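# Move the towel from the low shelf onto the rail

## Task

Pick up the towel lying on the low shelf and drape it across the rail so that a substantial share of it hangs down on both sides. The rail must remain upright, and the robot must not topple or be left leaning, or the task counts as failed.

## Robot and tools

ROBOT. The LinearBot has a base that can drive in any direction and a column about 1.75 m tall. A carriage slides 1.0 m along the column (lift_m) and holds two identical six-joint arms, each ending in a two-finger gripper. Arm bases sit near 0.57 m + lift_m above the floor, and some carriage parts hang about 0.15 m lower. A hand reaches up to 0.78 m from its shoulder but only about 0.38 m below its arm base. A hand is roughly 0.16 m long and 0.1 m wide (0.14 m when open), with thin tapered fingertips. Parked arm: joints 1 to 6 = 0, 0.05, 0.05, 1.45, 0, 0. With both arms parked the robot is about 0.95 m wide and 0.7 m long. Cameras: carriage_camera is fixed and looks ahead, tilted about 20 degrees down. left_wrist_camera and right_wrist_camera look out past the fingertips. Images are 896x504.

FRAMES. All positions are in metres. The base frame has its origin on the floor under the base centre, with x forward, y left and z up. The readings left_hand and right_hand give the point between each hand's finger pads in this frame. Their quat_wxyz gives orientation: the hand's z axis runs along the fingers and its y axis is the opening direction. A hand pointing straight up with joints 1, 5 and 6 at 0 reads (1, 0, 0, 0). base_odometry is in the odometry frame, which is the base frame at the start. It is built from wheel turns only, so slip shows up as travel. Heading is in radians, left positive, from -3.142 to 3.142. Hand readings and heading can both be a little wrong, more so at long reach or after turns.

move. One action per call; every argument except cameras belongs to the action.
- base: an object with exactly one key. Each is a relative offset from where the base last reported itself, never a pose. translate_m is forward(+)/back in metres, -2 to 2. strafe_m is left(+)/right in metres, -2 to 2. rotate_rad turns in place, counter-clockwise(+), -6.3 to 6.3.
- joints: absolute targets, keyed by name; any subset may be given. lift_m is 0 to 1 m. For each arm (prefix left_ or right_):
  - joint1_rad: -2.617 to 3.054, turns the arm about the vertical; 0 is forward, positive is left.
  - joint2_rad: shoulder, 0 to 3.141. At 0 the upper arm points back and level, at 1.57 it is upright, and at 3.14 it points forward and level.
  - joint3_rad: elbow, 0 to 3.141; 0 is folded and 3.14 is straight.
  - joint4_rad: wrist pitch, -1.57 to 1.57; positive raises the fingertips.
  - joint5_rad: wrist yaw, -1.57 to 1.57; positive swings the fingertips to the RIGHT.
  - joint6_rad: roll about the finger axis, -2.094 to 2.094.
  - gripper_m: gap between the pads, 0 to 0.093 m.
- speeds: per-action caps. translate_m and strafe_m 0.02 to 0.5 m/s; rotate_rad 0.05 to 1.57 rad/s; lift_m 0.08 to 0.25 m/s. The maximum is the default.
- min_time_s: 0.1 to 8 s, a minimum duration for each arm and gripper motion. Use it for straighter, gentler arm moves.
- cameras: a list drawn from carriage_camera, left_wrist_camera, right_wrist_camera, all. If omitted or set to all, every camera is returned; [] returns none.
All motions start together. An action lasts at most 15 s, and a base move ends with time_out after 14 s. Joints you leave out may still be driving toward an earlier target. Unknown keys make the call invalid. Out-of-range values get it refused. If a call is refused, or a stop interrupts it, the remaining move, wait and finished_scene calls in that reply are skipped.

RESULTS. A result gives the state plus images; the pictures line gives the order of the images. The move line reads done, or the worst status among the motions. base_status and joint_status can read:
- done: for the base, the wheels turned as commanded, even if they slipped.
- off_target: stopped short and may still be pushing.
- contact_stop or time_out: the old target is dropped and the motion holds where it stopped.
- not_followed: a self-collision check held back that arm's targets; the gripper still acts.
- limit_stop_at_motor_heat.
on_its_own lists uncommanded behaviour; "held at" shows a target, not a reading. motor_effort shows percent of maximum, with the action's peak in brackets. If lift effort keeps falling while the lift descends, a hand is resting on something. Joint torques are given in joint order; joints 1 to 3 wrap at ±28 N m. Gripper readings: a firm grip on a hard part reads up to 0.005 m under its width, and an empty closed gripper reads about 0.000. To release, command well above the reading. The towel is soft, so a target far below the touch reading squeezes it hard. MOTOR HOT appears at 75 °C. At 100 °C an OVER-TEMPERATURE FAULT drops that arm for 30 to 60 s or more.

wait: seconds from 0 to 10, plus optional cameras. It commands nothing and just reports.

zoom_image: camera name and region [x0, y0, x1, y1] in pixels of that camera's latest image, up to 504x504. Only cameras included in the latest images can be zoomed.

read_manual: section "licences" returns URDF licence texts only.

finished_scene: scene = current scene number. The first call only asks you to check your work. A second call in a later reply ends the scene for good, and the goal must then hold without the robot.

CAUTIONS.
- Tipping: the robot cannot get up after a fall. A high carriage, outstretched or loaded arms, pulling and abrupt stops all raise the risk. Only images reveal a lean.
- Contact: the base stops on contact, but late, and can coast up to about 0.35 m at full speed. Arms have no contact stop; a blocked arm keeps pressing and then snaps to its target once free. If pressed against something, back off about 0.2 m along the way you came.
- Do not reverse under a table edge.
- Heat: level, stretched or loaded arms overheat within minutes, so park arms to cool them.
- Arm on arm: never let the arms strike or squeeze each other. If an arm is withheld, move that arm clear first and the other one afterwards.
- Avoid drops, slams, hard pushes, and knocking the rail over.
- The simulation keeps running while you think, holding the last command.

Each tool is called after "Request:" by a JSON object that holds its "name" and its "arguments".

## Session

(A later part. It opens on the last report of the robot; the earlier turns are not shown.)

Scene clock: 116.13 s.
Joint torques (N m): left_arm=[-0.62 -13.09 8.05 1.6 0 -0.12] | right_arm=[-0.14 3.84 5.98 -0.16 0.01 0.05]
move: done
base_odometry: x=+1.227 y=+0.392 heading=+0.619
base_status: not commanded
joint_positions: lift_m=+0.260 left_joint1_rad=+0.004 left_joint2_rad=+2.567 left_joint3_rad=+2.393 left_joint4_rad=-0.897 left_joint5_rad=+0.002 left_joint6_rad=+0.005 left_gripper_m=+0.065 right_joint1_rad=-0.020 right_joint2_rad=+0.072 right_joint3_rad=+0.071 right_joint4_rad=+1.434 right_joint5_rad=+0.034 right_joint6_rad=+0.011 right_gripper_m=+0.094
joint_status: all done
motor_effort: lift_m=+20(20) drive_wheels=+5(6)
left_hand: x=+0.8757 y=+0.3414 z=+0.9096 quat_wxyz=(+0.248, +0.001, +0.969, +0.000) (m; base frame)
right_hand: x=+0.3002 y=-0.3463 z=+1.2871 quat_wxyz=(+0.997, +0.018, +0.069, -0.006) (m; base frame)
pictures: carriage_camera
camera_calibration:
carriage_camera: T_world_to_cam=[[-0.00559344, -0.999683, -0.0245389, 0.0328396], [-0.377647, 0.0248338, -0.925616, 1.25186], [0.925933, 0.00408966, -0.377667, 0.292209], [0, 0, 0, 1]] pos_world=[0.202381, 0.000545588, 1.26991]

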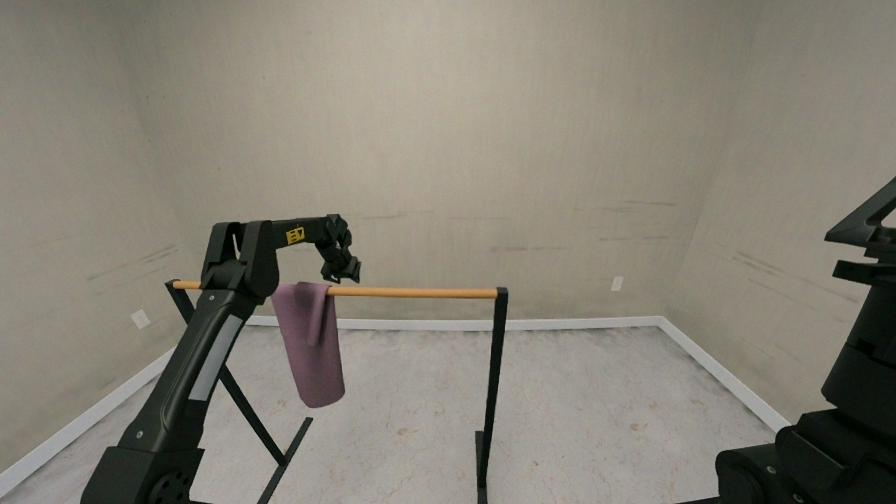

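Request:
{"name": "move", "arguments": {"joints": {"lift_m":0.62}, "cameras": []}}

Request:
{"name": "move", "arguments": {"base": {"translate_m": -0.45}, "speeds": {"translate_m": 0.25}, "cameras": ["carriage_camera"]}}

Request:
{"name": "zoom_image", "arguments": {"camera": "carriage_camera", "region": [200, 220, 580, 504]}}

Request:
{"name": "move", "arguments": {"joints": {"left_joint2_rad":0.05,"left_joint3_rad":0.05,"left_joint4_rad":1.45,"lift_m":0.3}, "min_time_s": 3, "cameras": ["carriage_camera"]}}

Request:
{"name": "zoom_image", "arguments": {"camera": "carriage_camera", "region": [220, 220, 520, 445]}}

Scene clock: 122.67 s.
Joint torques (N m): left_arm=[-0.64 -13.87 7.69 1.57 0 -0.14] | right_arm=[-0.21 3.71 6.02 -0.15 0.03 0.06]
move: done
base_odometry: x=+1.227 y=+0.392 heading=+0.619
base_status: not commanded
joint_positions: lift_m=+0.620 left_joint1_rad=+0.004 left_joint2_rad=+2.574 left_joint3_rad=+2.398 left_joint4_rad=-0.897 left_joint5_rad=+0.002 left_joint6_rad=+0.005 left_gripper_m=+0.065 right_joint1_rad=-0.020 right_joint2_rad=+0.072 right_joint3_rad=+0.071 right_joint4_rad=+1.434 right_joint5_rad=+0.034 right_joint6_rad=+0.011 right_gripper_m=+0.094
joint_status: all done
motor_effort: lift_m=+24(30) drive_wheels=+5(6)
left_hand: x=+0.8764 y=+0.3414 z=+1.2668 quat_wxyz=(+0.247, +0.001, +0.969, +0.000) (m; base frame)
right_hand: x=+0.3002 y=-0.3463 z=+1.6465 quat_wxyz=(+0.997, +0.018, +0.069, -0.006) (m; base frame)
pictures: none
No camera images: "cameras" was empty.

Scene clock: 125.87 s.
Joint torques (N m): left_arm=[-0.61 -13.76 7.58 1.6 0.03 -0.14] | right_arm=[-0.18 3.85 5.87 -0.18 0.01 0.06]
move: done
base_odometry: x=+0.860 y=+0.131 heading=+0.620
base_status: done
joint_positions: lift_m=+0.620 left_joint1_rad=+0.004 left_joint2_rad=+2.574 left_joint3_rad=+2.398 left_joint4_rad=-0.896 left_joint5_rad=+0.002 left_joint6_rad=+0.005 left_gripper_m=+0.065 right_joint1_rad=-0.020 right_joint2_rad=+0.072 right_joint3_rad=+0.071 right_joint4_rad=+1.432 right_joint5_rad=+0.035 right_joint6_rad=+0.011 right_gripper_m=+0.094
joint_status: not commanded
motor_effort: lift_m=+24(25) drive_wheels=-6(22)
left_hand: x=+0.8766 y=+0.3414 z=+1.2669 quat_wxyz=(+0.247, +0.001, +0.969, +0.000) (m; base frame)
right_hand: x=+0.3005 y=-0.3464 z=+1.6465 quat_wxyz=(+0.997, +0.019, +0.070, -0.006) (m; base frame)
pictures: carriage_camera
camera_calibration:
carriage_camera: T_world_to_cam=[[-0.00559344, -0.999683, -0.0245389, 0.0416604], [-0.377647, 0.0248338, -0.925616, 1.58459], [0.925933, 0.00408966, -0.377667, 0.427966], [0, 0, 0, 1]] pos_world=[0.202381, 0.000545588, 1.62937]

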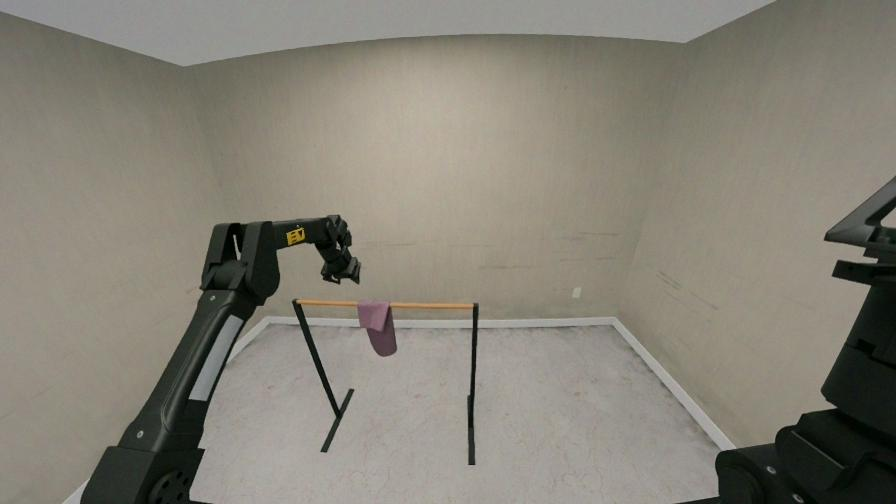

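Scaled by 1.326 from the camera's 896x504 image, which has a finer 1280x720 frame.

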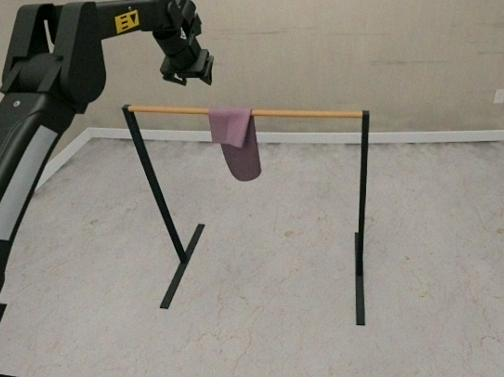

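Scene clock: 129.20 s.
Joint torques (N m): left_arm=[-0.65 2.73 4.7 0.13 0 -0.13] | right_arm=[-0.14 3.82 6.04 -0.14 0.02 0.05]
move: done
base_odometry: x=+0.860 y=+0.131 heading=+0.620
base_status: not commanded
joint_positions: lift_m=+0.300 left_joint1_rad=+0.004 left_joint2_rad=+0.065 left_joint3_rad=+0.065 left_joint4_rad=+1.429 left_joint5_rad=+0.002 left_joint6_rad=+0.005 left_gripper_m=+0.065 right_joint1_rad=-0.020 right_joint2_rad=+0.072 right_joint3_rad=+0.071 right_joint4_rad=+1.432 right_joint5_rad=+0.035 right_joint6_rad=+0.011 right_gripper_m=+0.094
joint_status: all done
motor_effort: lift_m=+20(21) drive_wheels=-5(6)
left_hand: x=+0.3007 y=+0.3394 z=+1.3256 quat_wxyz=(+0.997, +0.001, +0.071, +0.004) (m; base frame)
right_hand: x=+0.3005 y=-0.3464 z=+1.3270 quat_wxyz=(+0.997, +0.019, +0.070, -0.006) (m; base frame)
pictures: carriage_camera
camera_calibration:
carriage_camera: T_world_to_cam=[[-0.00559344, -0.999683, -0.0245389, 0.0338209], [-0.377647, 0.0248338, -0.925616, 1.28888], [0.925933, 0.00408966, -0.377667, 0.307312], [0, 0, 0, 1]] pos_world=[0.202381, 0.000545588, 1.3099]

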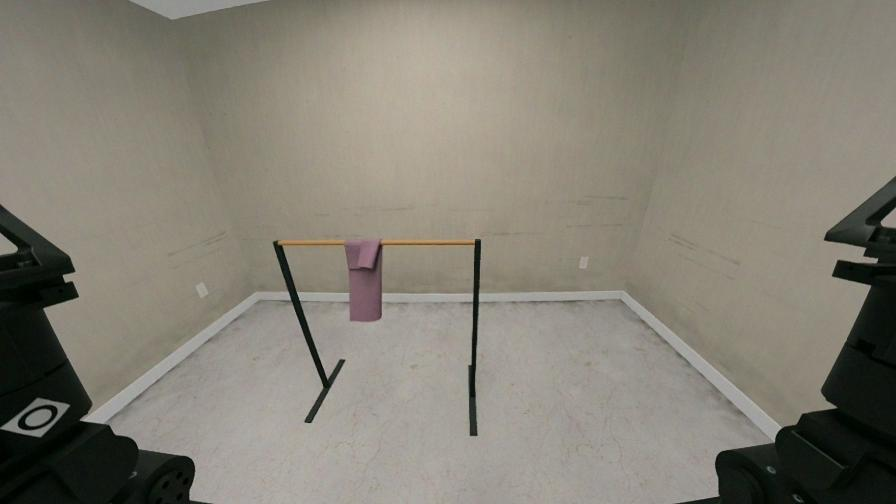

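Scaled by 1.680 from the camera's 896x504 image, which has a finer 1280x720 frame.

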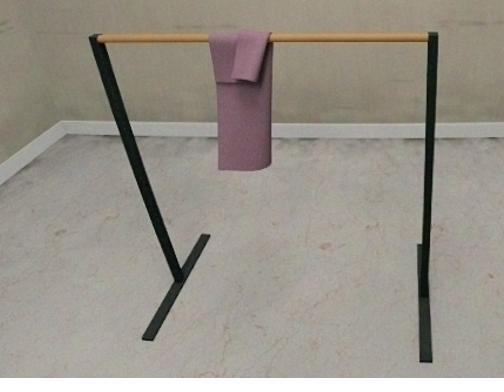

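Request:
{"name": "move", "arguments": {"joints": {"left_joint2_rad":2.85,"left_joint3_rad":2.12,"left_joint4_rad":1.515,"left_joint6_rad":1.571,"left_gripper_m":0.06,"lift_m":0.0}, "min_time_s": 3, "cameras": ["carriage_camera","left_wrist_camera"]}}

Request:
{"name": "zoom_image", "arguments": {"camera": "carriage_camera", "region": [220, 130, 520, 355]}}

Scene clock: 170.67 s.
Joint torques (N m): left_arm=[-0.61 -12.9 7.84 1.79 -0.05 -0.03] | right_arm=[-0.2 3.88 5.93 -0.14 0.03 0.06]
move: done
base_odometry: x=+0.860 y=+0.131 heading=+0.620
base_status: not commanded
joint_positions: lift_m=+0.003 left_joint1_rad=+0.004 left_joint2_rad=+2.811 left_joint3_rad=+2.108 left_joint4_rad=+1.498 left_joint5_rad=+0.002 left_joint6_rad=+1.563 left_gripper_m=+0.060 right_joint1_rad=-0.020 right_joint2_rad=+0.072 right_joint3_rad=+0.071 right_joint4_rad=+1.432 right_joint5_rad=+0.035 right_joint6_rad=+0.011 right_gripper_m=+0.094
joint_status: all done
joint sent to its limit — lift_m, lower limit.
motor_effort: lift_m=+19(20) drive_wheels=-5(6)
left_hand: x=+0.9321 y=+0.3416 z=+0.8567 quat_wxyz=(+0.656, +0.267, +0.268, +0.653) (m; base frame)
right_hand: x=+0.3005 y=-0.3464 z=+1.0299 quat_wxyz=(+0.997, +0.019, +0.070, -0.006) (m; base frame)
pictures: carriage_camera, left_wrist_camera
camera_calibration:
carriage_camera: T_world_to_cam=[[-0.00559344, -0.999683, -0.0245389, 0.0265299], [-0.377647, 0.0248338, -0.925616, 1.01386], [0.925933, 0.00408966, -0.377667, 0.1951], [0, 0, 0, 1]] pos_world=[0.202381, 0.000545588, 1.01278]
left_wrist_camera: T_world_to_cam=[[0.699395, 0.0170981, -0.714531, -0.0446295], [-0.431841, 0.806716, -0.40339, 0.476579], [0.569526, 0.590693, 0.571597, -1.09883], [0, 0, 0, 1]] pos_world=[0.862833, 0.265371, 0.788446]

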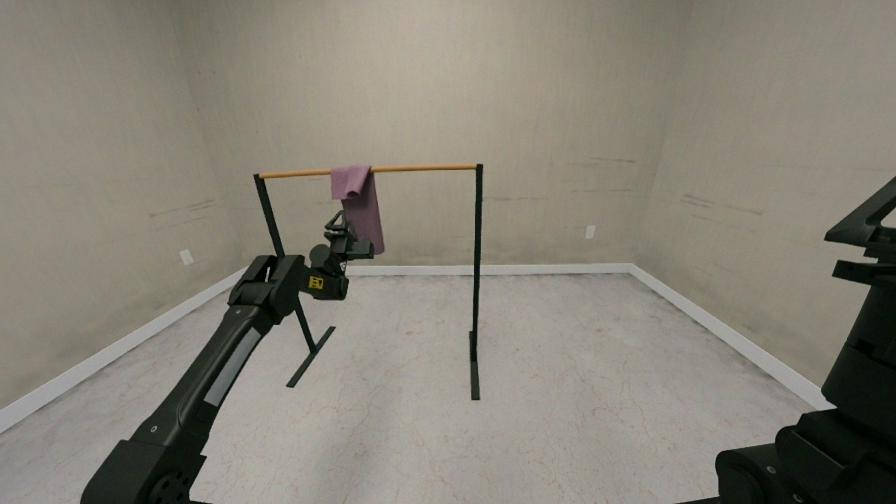

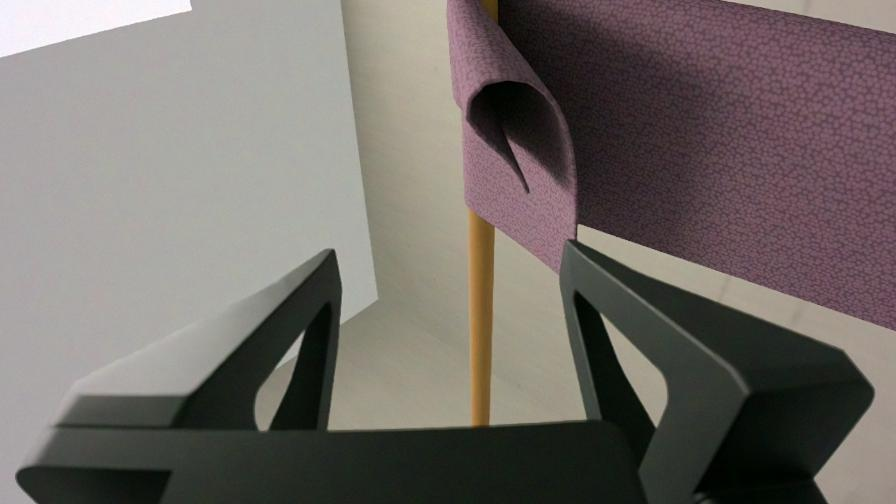

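Scaled by 1.680 from the camera's 896x504 image, which has a finer 1280x720 frame.

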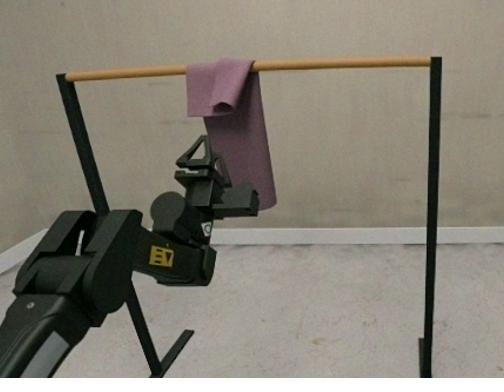

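Request:
{"name": "move", "arguments": {"base": {"strafe_m": 0.045}, "joints": {"left_joint2_rad":2.93,"left_joint3_rad":2.2}, "speeds": {"strafe_m": 0.1}, "cameras": []}}

Request:
{"name": "move", "arguments": {"base": {"translate_m": 0.06}, "speeds": {"translate_m": 0.08}, "cameras": ["carriage_camera","left_wrist_camera"]}}

Request:
{"name": "zoom_image", "arguments": {"camera": "carriage_camera", "region": [270, 130, 420, 243]}}

Scene clock: 185.93 s.
Joint torques (N m): left_arm=[-0.69 -13.27 7.82 1.72 -0.06 -0.07] | right_arm=[-0.18 3.84 6.01 -0.14 0.04 0.06]
move: done
base_odometry: x=+0.834 y=+0.168 heading=+0.620
base_status: done
joint_positions: lift_m=+0.003 left_joint1_rad=+0.004 left_joint2_rad=+2.893 left_joint3_rad=+2.188 left_joint4_rad=+1.505 left_joint5_rad=+0.002 left_joint6_rad=+1.564 left_gripper_m=+0.060 right_joint1_rad=-0.020 right_joint2_rad=+0.072 right_joint3_rad=+0.071 right_joint4_rad=+1.432 right_joint5_rad=+0.035 right_joint6_rad=+0.011 right_gripper_m=+0.094
joint_status: all done
motor_effort: lift_m=+19(20) drive_wheels=+2(7)
left_hand: x=+0.9371 y=+0.3421 z=+0.8363 quat_wxyz=(+0.656, +0.265, +0.266, +0.654) (m; base frame)
right_hand: x=+0.3006 y=-0.3464 z=+1.0299 quat_wxyz=(+0.997, +0.019, +0.070, -0.006) (m; base frame)
pictures: none
No camera images: "cameras" was empty.

Scene clock: 187.40 s.
Joint torques (N m): left_arm=[-0.61 -13.23 7.64 1.63 -0.04 -0.06] | right_arm=[-0.13 3.86 5.94 -0.13 0.02 0.06]
move: done
base_odometry: x=+0.883 y=+0.203 heading=+0.621
base_status: done
joint_positions: lift_m=+0.003 left_joint1_rad=+0.004 left_joint2_rad=+2.893 left_joint3_rad=+2.191 left_joint4_rad=+1.509 left_joint5_rad=+0.002 left_joint6_rad=+1.564 left_gripper_m=+0.060 right_joint1_rad=-0.020 right_joint2_rad=+0.072 right_joint3_rad=+0.071 right_joint4_rad=+1.432 right_joint5_rad=+0.035 right_joint6_rad=+0.011 right_gripper_m=+0.094
joint_status: not commanded
motor_effort: lift_m=+19(20) drive_wheels=+6(10)
left_hand: x=+0.9363 y=+0.3421 z=+0.8380 quat_wxyz=(+0.657, +0.263, +0.264, +0.655) (m; base frame)
right_hand: x=+0.3006 y=-0.3464 z=+1.0299 quat_wxyz=(+0.997, +0.019, +0.070, -0.006) (m; base frame)
pictures: carriage_camera, left_wrist_camera
camera_calibration:
carriage_camera: T_world_to_cam=[[-0.00559344, -0.999683, -0.0245389, 0.0265299], [-0.377647, 0.0248338, -0.925616, 1.01386], [0.925933, 0.00408966, -0.377667, 0.1951], [0, 0, 0, 1]] pos_world=[0.202381, 0.000545588, 1.01278]
left_wrist_camera: T_world_to_cam=[[0.707762, 0.0191929, -0.706191, -0.0764763], [-0.428545, 0.806365, -0.407583, 0.470946], [0.561625, 0.591107, 0.578939, -1.08971], [0, 0, 0, 1]] pos_world=[0.867955, 0.265846, 0.768817]

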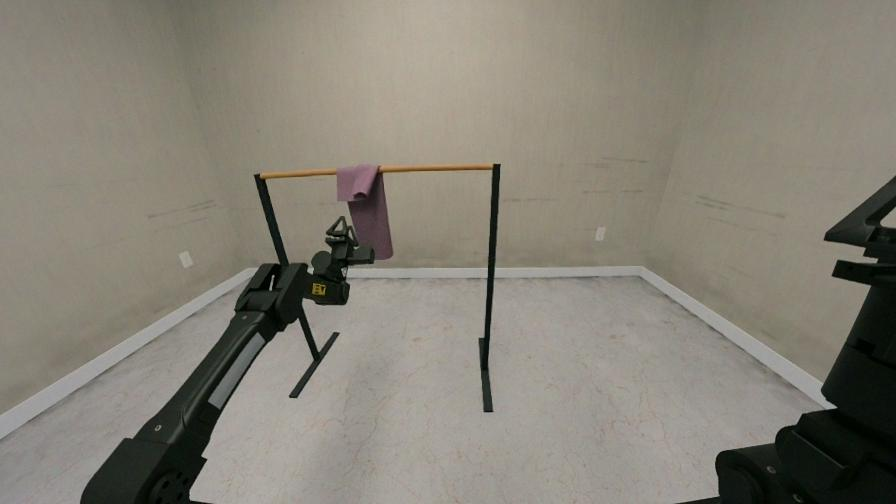

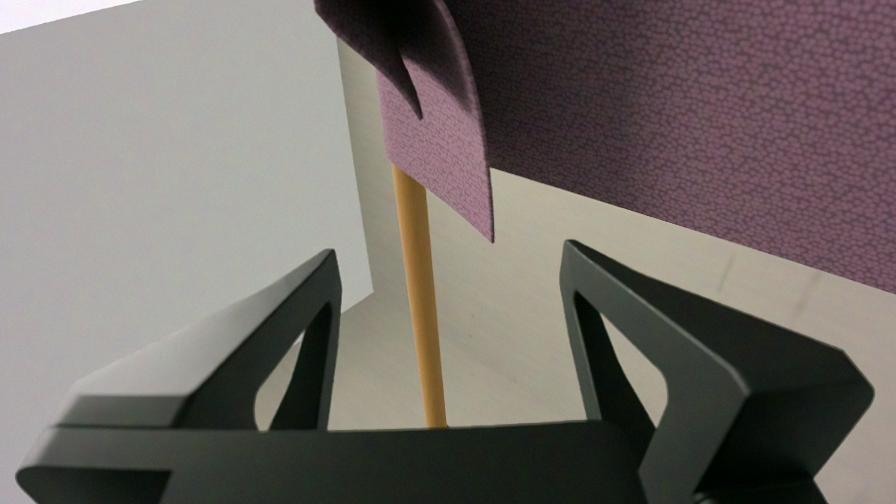

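Scaled by 3.360 from the camera's 896x504 image, which has a finer 1280x720 frame.

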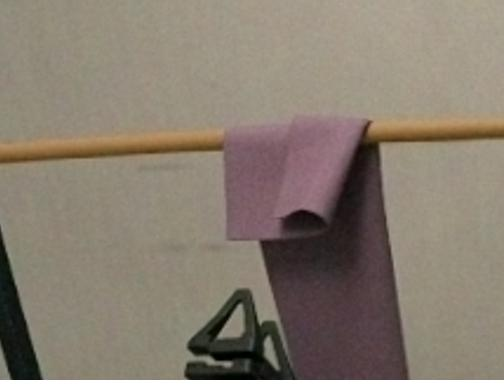

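Request:
{"name": "move", "arguments": {"base": {"translate_m": 0.05}, "speeds": {"translate_m": 0.06}, "joints": {"lift_m":0.02}, "cameras": ["left_wrist_camera"]}}

Scene clock: 197.57 s.
Joint torques (N m): left_arm=[-0.69 -13.83 6.93 1.56 -0.05 -0.08] | right_arm=[-0.14 3.86 6.02 -0.13 0.01 0.06]
move: done
base_odometry: x=+0.923 y=+0.232 heading=+0.622
base_status: done
joint_positions: lift_m=+0.020 left_joint1_rad=+0.004 left_joint2_rad=+2.899 left_joint3_rad=+2.200 left_joint4_rad=+1.516 left_joint5_rad=+0.002 left_joint6_rad=+1.565 left_gripper_m=+0.060 right_joint1_rad=-0.020 right_joint2_rad=+0.072 right_joint3_rad=+0.071 right_joint4_rad=+1.432 right_joint5_rad=+0.035 right_joint6_rad=+0.011 right_gripper_m=+0.094
joint_status: all done
motor_effort: lift_m=+24(30) drive_wheels=-5(14)
left_hand: x=+0.9353 y=+0.3421 z=+0.8553 quat_wxyz=(+0.658, +0.260, +0.261, +0.656) (m; base frame)
right_hand: x=+0.3005 y=-0.3464 z=+1.0465 quat_wxyz=(+0.997, +0.019, +0.070, -0.006) (m; base frame)
pictures: left_wrist_camera
camera_calibration:
left_wrist_camera: T_world_to_cam=[[0.714459, 0.0196028, -0.699403, -0.0757569], [-0.424863, 0.806371, -0.411408, 0.477391], [0.555914, 0.591085, 0.584447, -1.09851], [0, 0, 0, 1]] pos_world=[0.867629, 0.265844, 0.78544]

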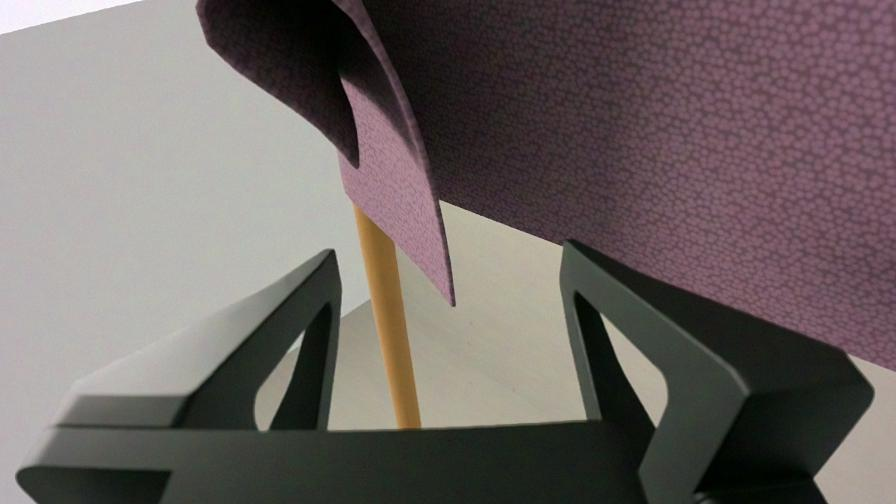

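Request:
{"name": "move", "arguments": {"base": {"translate_m": 0.04}, "speeds": {"translate_m": 0.06}, "joints": {"lift_m":0.065}, "cameras": ["left_wrist_camera"]}}

Scene clock: 200.87 s.
Joint torques (N m): left_arm=[-0.7 -14.04 6.63 1.51 -0.04 -0.07] | right_arm=[-0.16 3.82 5.98 -0.14 0.03 0.05]
move: done
base_odometry: x=+0.955 y=+0.256 heading=+0.623
base_status: done
joint_positions: lift_m=+0.065 left_joint1_rad=+0.004 left_joint2_rad=+2.902 left_joint3_rad=+2.204 left_joint4_rad=+1.520 left_joint5_rad=+0.002 left_joint6_rad=+1.565 left_gripper_m=+0.060 right_joint1_rad=-0.020 right_joint2_rad=+0.072 right_joint3_rad=+0.071 right_joint4_rad=+1.433 right_joint5_rad=+0.035 right_joint6_rad=+0.011 right_gripper_m=+0.094
joint_status: all done
motor_effort: lift_m=+25(30) drive_wheels=+6(13)
left_hand: x=+0.9347 y=+0.3421 z=+0.9006 quat_wxyz=(+0.659, +0.258, +0.259, +0.657) (m; base frame)
right_hand: x=+0.3004 y=-0.3464 z=+1.0915 quat_wxyz=(+0.997, +0.019, +0.069, -0.006) (m; base frame)
pictures: left_wrist_camera
camera_calibration:
left_wrist_camera: T_world_to_cam=[[0.717907, 0.0203802, -0.695841, -0.0503166], [-0.423269, 0.806358, -0.413074, 0.495809], [0.552678, 0.591076, 0.587516, -1.12442], [0, 0, 0, 1]] pos_world=[0.867424, 0.265842, 0.830407]

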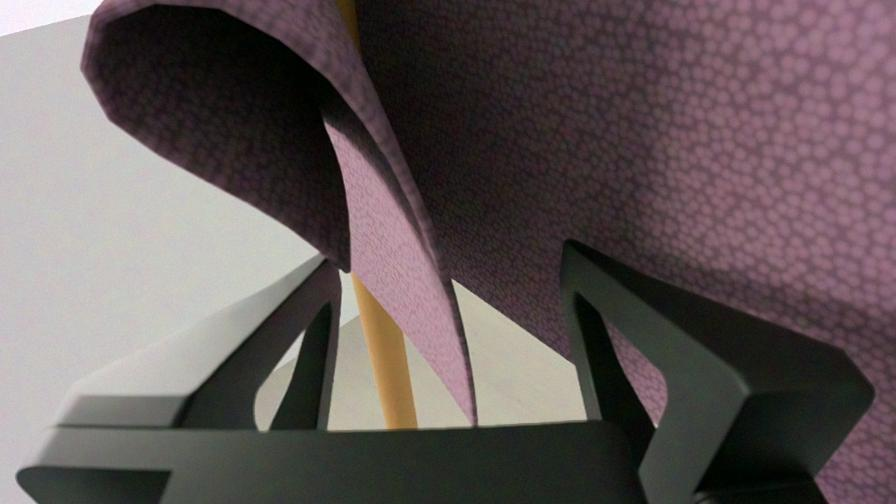

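Request:
{"name": "move", "arguments": {"joints": {"left_gripper_m":0.0}, "min_time_s": 1, "cameras": ["left_wrist_camera","carriage_camera"]}}

Scene clock: 204.17 s.
Joint torques (N m): left_arm=[-0.69 -14.09 6.63 1.5 -0.07 -0.07] | right_arm=[-0.17 3.86 6.05 -0.14 0.03 0.07]
move: done
base_odometry: x=+0.955 y=+0.256 heading=+0.623
base_status: not commanded
joint_positions: lift_m=+0.065 left_joint1_rad=+0.004 left_joint2_rad=+2.902 left_joint3_rad=+2.204 left_joint4_rad=+1.520 left_joint5_rad=+0.002 left_joint6_rad=+1.565 left_gripper_m=+0.001 right_joint1_rad=-0.020 right_joint2_rad=+0.072 right_joint3_rad=+0.071 right_joint4_rad=+1.433 right_joint5_rad=+0.035 right_joint6_rad=+0.011 right_gripper_m=+0.094
joint_status: all done
motor_effort: lift_m=+25(25) drive_wheels=+6(6)
left_hand: x=+0.9347 y=+0.3421 z=+0.9006 quat_wxyz=(+0.659, +0.258, +0.259, +0.657) (m; base frame)
right_hand: x=+0.3004 y=-0.3464 z=+1.0915 quat_wxyz=(+0.997, +0.019, +0.069, -0.006) (m; base frame)
pictures: carriage_camera, left_wrist_camera
camera_calibration:
carriage_camera: T_world_to_cam=[[-0.00559344, -0.999683, -0.0245389, 0.0280408], [-0.377647, 0.0248338, -0.925616, 1.07085], [0.925933, 0.00408966, -0.377667, 0.218355], [0, 0, 0, 1]] pos_world=[0.202381, 0.000545588, 1.07435]
left_wrist_camera: T_world_to_cam=[[0.717907, 0.0203802, -0.695841, -0.0503166], [-0.423269, 0.806358, -0.413074, 0.495809], [0.552678, 0.591076, 0.587516, -1.12442], [0, 0, 0, 1]] pos_world=[0.867424, 0.265842, 0.830407]

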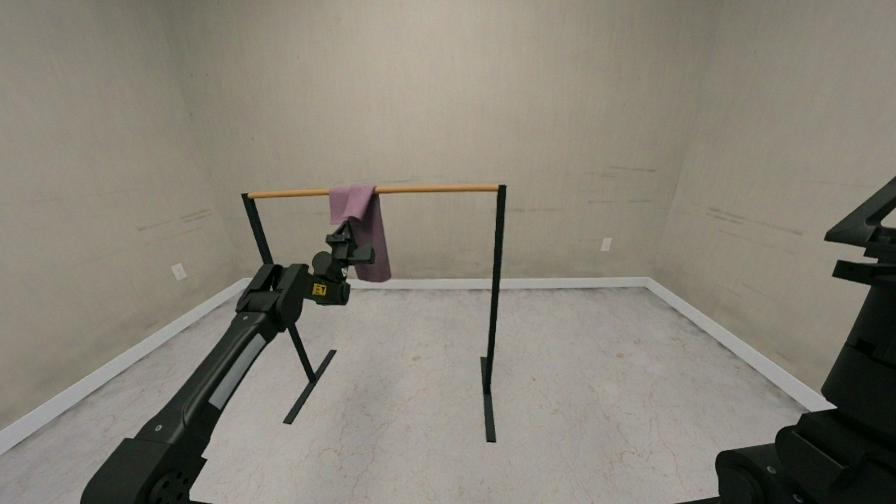

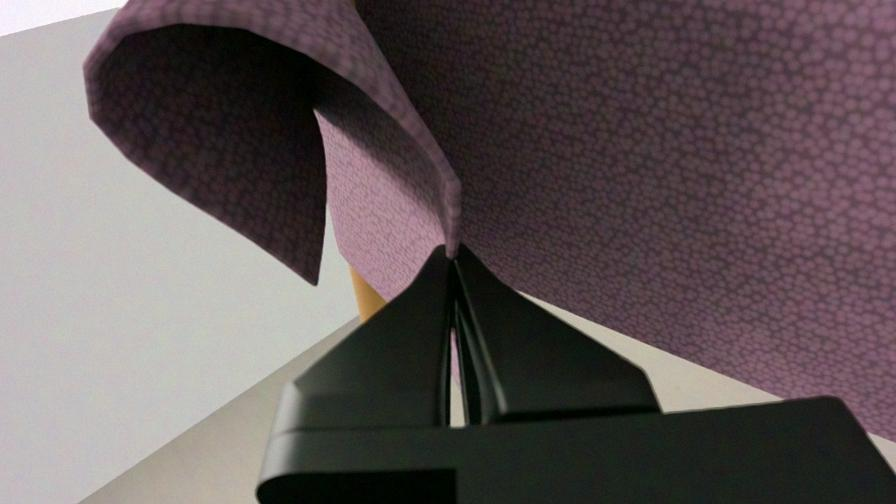

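Request:
{"name": "move", "arguments": {"base": {"translate_m": -0.1}, "speeds": {"translate_m": 0.08}, "joints": {"lift_m":0.0}, "cameras": ["left_wrist_camera","carriage_camera"]}}

Request:
{"name": "zoom_image", "arguments": {"camera": "carriage_camera", "region": [220, 130, 520, 355]}}

Scene clock: 209.07 s.
Joint torques (N m): left_arm=[-0.66 -14.13 6.15 1.34 -0.08 -0.07] | right_arm=[-0.16 3.86 6 -0.12 0.04 0.06]
move: done
base_odometry: x=+0.875 y=+0.198 heading=+0.622
base_status: done
joint_positions: lift_m=+0.003 left_joint1_rad=+0.002 left_joint2_rad=+2.902 left_joint3_rad=+2.209 left_joint4_rad=+1.531 left_joint5_rad=+0.002 left_joint6_rad=+1.565 left_gripper_m=+0.001 right_joint1_rad=-0.020 right_joint2_rad=+0.072 right_joint3_rad=+0.071 right_joint4_rad=+1.431 right_joint5_rad=+0.035 right_joint6_rad=+0.011 right_gripper_m=+0.094
joint_status: all done
joint sent to its limit — lift_m, lower limit.
motor_effort: lift_m=+20(20) drive_wheels=-9(13)
left_hand: x=+0.9324 y=+0.3409 z=+0.8425 quat_wxyz=(+0.661, +0.253, +0.254, +0.659) (m; base frame)
right_hand: x=+0.3007 y=-0.3464 z=+1.0298 quat_wxyz=(+0.997, +0.019, +0.070, -0.006) (m; base frame)
pictures: carriage_camera, left_wrist_camera
camera_calibration:
carriage_camera: T_world_to_cam=[[-0.00559344, -0.999683, -0.0245389, 0.0265285], [-0.377647, 0.0248338, -0.925616, 1.01381], [0.925933, 0.00408966, -0.377667, 0.195079], [0, 0, 0, 1]] pos_world=[0.202381, 0.000545588, 1.01272]
left_wrist_camera: T_world_to_cam=[[0.728739, 0.0190364, -0.684527, -0.108293], [-0.415218, 0.807179, -0.419589, 0.469599], [0.544548, 0.589999, 0.596128, -1.08759], [0, 0, 0, 1]] pos_world=[0.86615, 0.26469, 0.771253]

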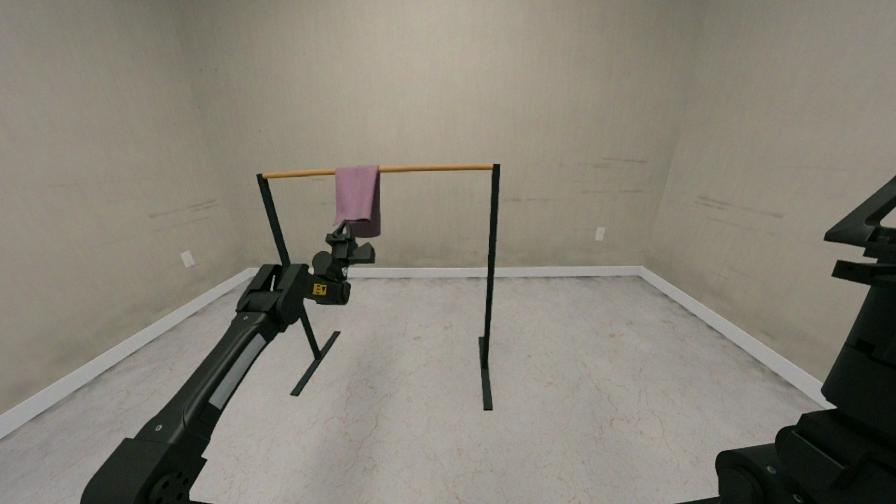

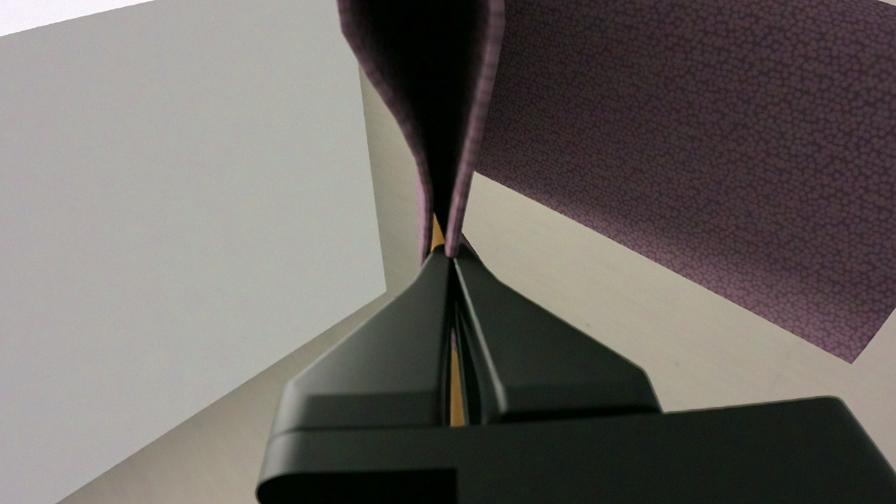

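Scaled by 1.680 from the camera's 896x504 image, which has a finer 1280x720 frame.

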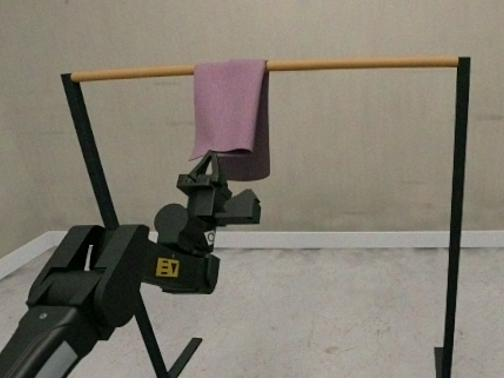

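Request:
{"name": "move", "arguments": {"joints": {"left_gripper_m":0.06}, "min_time_s": 1.2, "cameras": []}}

Request:
{"name": "move", "arguments": {"joints": {"left_joint2_rad":3.12,"left_joint3_rad":2.3}, "min_time_s": 1.2, "cameras": ["left_wrist_camera"]}}

Scene clock: 215.30 s.
Joint torques (N m): left_arm=[-0.54 -14.04 6.06 1.34 -0.06 -0.08] | right_arm=[-0.21 3.81 5.96 -0.12 0.02 0.07]
move: done
base_odometry: x=+0.875 y=+0.198 heading=+0.622
base_status: not commanded
joint_positions: lift_m=+0.003 left_joint1_rad=+0.002 left_joint2_rad=+2.902 left_joint3_rad=+2.209 left_joint4_rad=+1.531 left_joint5_rad=+0.002 left_joint6_rad=+1.566 left_gripper_m=+0.060 right_joint1_rad=-0.020 right_joint2_rad=+0.072 right_joint3_rad=+0.071 right_joint4_rad=+1.431 right_joint5_rad=+0.035 right_joint6_rad=+0.011 right_gripper_m=+0.094
joint_status: all done
motor_effort: lift_m=+20(20) drive_wheels=-9(9)
left_hand: x=+0.9324 y=+0.3409 z=+0.8425 quat_wxyz=(+0.661, +0.253, +0.254, +0.659) (m; base frame)
right_hand: x=+0.3007 y=-0.3464 z=+1.0298 quat_wxyz=(+0.997, +0.019, +0.070, -0.006) (m; base frame)
pictures: none
No camera images: "cameras" was empty.

Scene clock: 216.80 s.
Joint torques (N m): left_arm=[-0.55 -12.72 7.71 1.54 -0.05 -0.08] | right_arm=[-0.16 3.84 5.94 -0.11 0 0.05]
move: done
base_odometry: x=+0.875 y=+0.198 heading=+0.622
base_status: not commanded
joint_positions: lift_m=+0.003 left_joint1_rad=+0.002 left_joint2_rad=+3.076 left_joint3_rad=+2.288 left_joint4_rad=+1.531 left_joint5_rad=+0.002 left_joint6_rad=+1.566 left_gripper_m=+0.060 right_joint1_rad=-0.020 right_joint2_rad=+0.072 right_joint3_rad=+0.071 right_joint4_rad=+1.431 right_joint5_rad=+0.035 right_joint6_rad=+0.011 right_gripper_m=+0.094
joint_status: all done
motor_effort: lift_m=+20(20) drive_wheels=-9(9)
left_hand: x=+0.9445 y=+0.3409 z=+0.7598 quat_wxyz=(+0.649, +0.284, +0.285, +0.646) (m; base frame)
right_hand: x=+0.3007 y=-0.3464 z=+1.0298 quat_wxyz=(+0.997, +0.019, +0.070, -0.006) (m; base frame)
pictures: left_wrist_camera
camera_calibration:
left_wrist_camera: T_world_to_cam=[[0.660526, 0.0192567, -0.750556, -0.0591386], [-0.453359, 0.807079, -0.378271, 0.44454], [0.598474, 0.590129, 0.541827, -1.05459], [0, 0, 0, 1]] pos_world=[0.871742, 0.264702, 0.695174]

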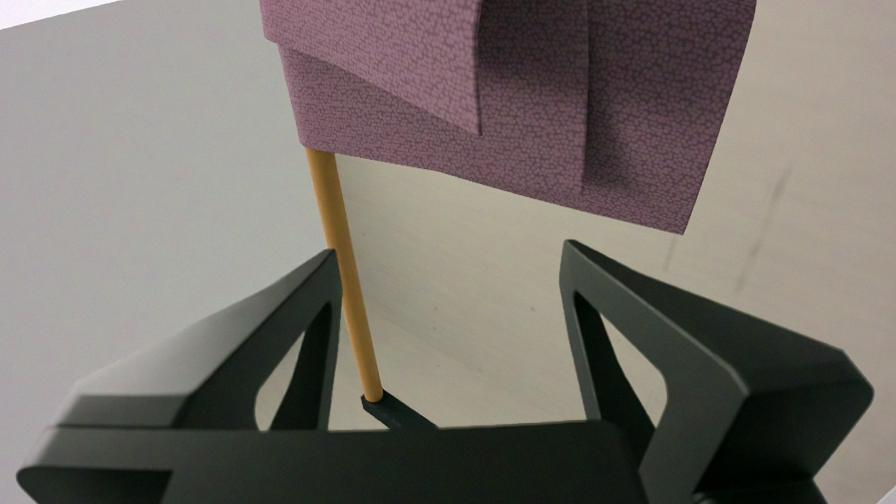

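Free. Back off.

Request:
{"name": "move", "arguments": {"base": {"translate_m": -0.3}, "speeds": {"translate_m": 0.25}, "cameras": ["carriage_camera"]}}

Request:
{"name": "move", "arguments": {"joints": {"left_joint2_rad":0.05,"left_joint3_rad":0.05,"left_joint4_rad":1.45,"left_joint6_rad":0,"lift_m":0.2}, "min_time_s": 3, "cameras": ["carriage_camera"]}}

Request:
{"name": "zoom_image", "arguments": {"camera": "carriage_camera", "region": [220, 150, 520, 375]}}

Request:
{"name": "finished_scene", "arguments": {"scene": 2}}

Scene clock: 222.03 s.
Joint torques (N m): left_arm=[-0.55 -12.85 7.68 1.57 -0.03 -0.09] | right_arm=[-0.16 3.86 5.97 -0.09 0.02 0.06]
move: done
base_odometry: x=+0.631 y=+0.023 heading=+0.622
base_status: done
joint_positions: lift_m=+0.003 left_joint1_rad=+0.002 left_joint2_rad=+3.077 left_joint3_rad=+2.289 left_joint4_rad=+1.529 left_joint5_rad=+0.002 left_joint6_rad=+1.566 left_gripper_m=+0.060 right_joint1_rad=-0.020 right_joint2_rad=+0.072 right_joint3_rad=+0.071 right_joint4_rad=+1.430 right_joint5_rad=+0.035 right_joint6_rad=+0.011 right_gripper_m=+0.094
joint_status: not commanded
motor_effort: lift_m=+20(20) drive_wheels=-2(13)
left_hand: x=+0.9448 y=+0.3409 z=+0.7594 quat_wxyz=(+0.648, +0.285, +0.285, +0.646) (m; base frame)
right_hand: x=+0.3010 y=-0.3464 z=+1.0298 quat_wxyz=(+0.997, +0.019, +0.071, -0.006) (m; base frame)
pictures: carriage_camera
camera_calibration:
carriage_camera: T_world_to_cam=[[-0.00559344, -0.999683, -0.0245389, 0.0265285], [-0.377647, 0.0248338, -0.925616, 1.01381], [0.925933, 0.00408966, -0.377667, 0.195079], [0, 0, 0, 1]] pos_world=[0.202381, 0.000545588, 1.01272]

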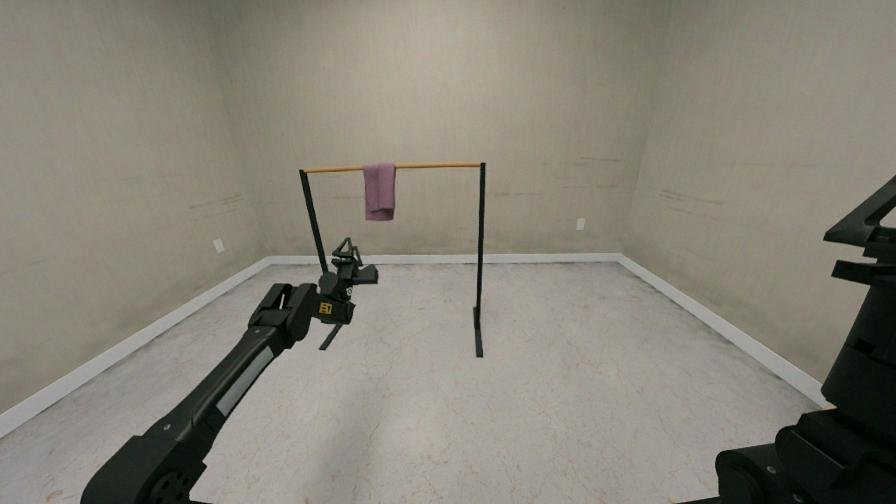

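Scene clock: 225.37 s.
Joint torques (N m): left_arm=[-0.47 2.8 4.77 -0.41 -0.01 -0.16] | right_arm=[-0.16 3.84 6.01 -0.11 0.02 0.07]
move: done
base_odometry: x=+0.631 y=+0.023 heading=+0.622
base_status: not commanded
joint_positions: lift_m=+0.200 left_joint1_rad=+0.002 left_joint2_rad=+0.065 left_joint3_rad=+0.065 left_joint4_rad=+1.470 left_joint5_rad=+0.002 left_joint6_rad=+0.009 left_gripper_m=+0.060 right_joint1_rad=-0.020 right_joint2_rad=+0.072 right_joint3_rad=+0.071 right_joint4_rad=+1.430 right_joint5_rad=+0.035 right_joint6_rad=+0.011 right_gripper_m=+0.094
joint_status: all done
motor_effort: lift_m=+24(30) drive_wheels=-1(2)
left_hand: x=+0.2907 y=+0.3393 z=+1.2263 quat_wxyz=(+0.999, +0.001, +0.050, +0.005) (m; base frame)
right_hand: x=+0.3010 y=-0.3464 z=+1.2264 quat_wxyz=(+0.997, +0.019, +0.071, -0.006) (m; base frame)
pictures: carriage_camera
camera_calibration:
carriage_camera: T_world_to_cam=[[-0.00559344, -0.999683, -0.0245389, 0.0313545], [-0.377647, 0.0248338, -0.925616, 1.19585], [0.925933, 0.00408966, -0.377667, 0.269353], [0, 0, 0, 1]] pos_world=[0.202381, 0.000545588, 1.20939]

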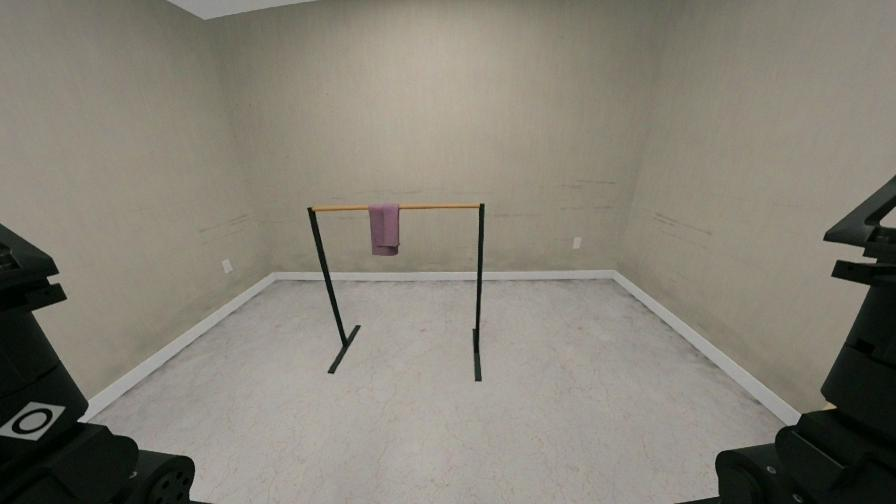

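Scaled by 1.680 from the camera's 896x504 image, which has a finer 1280x720 frame.

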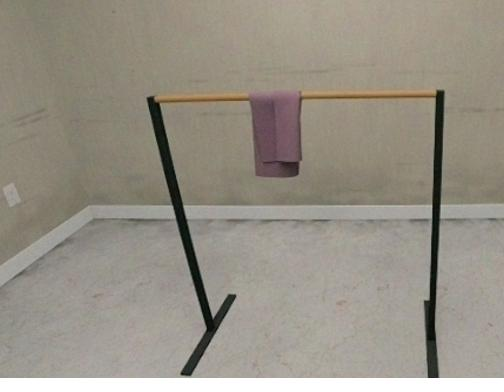

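This call ended nothing. Check each condition of the task against the scene as it is now, look again where you are not sure, and mend what is not met. Then call finished_scene again.

Request:
{"name": "finished_scene", "arguments": {"scene": 2}}

The scene is finished: the task was done.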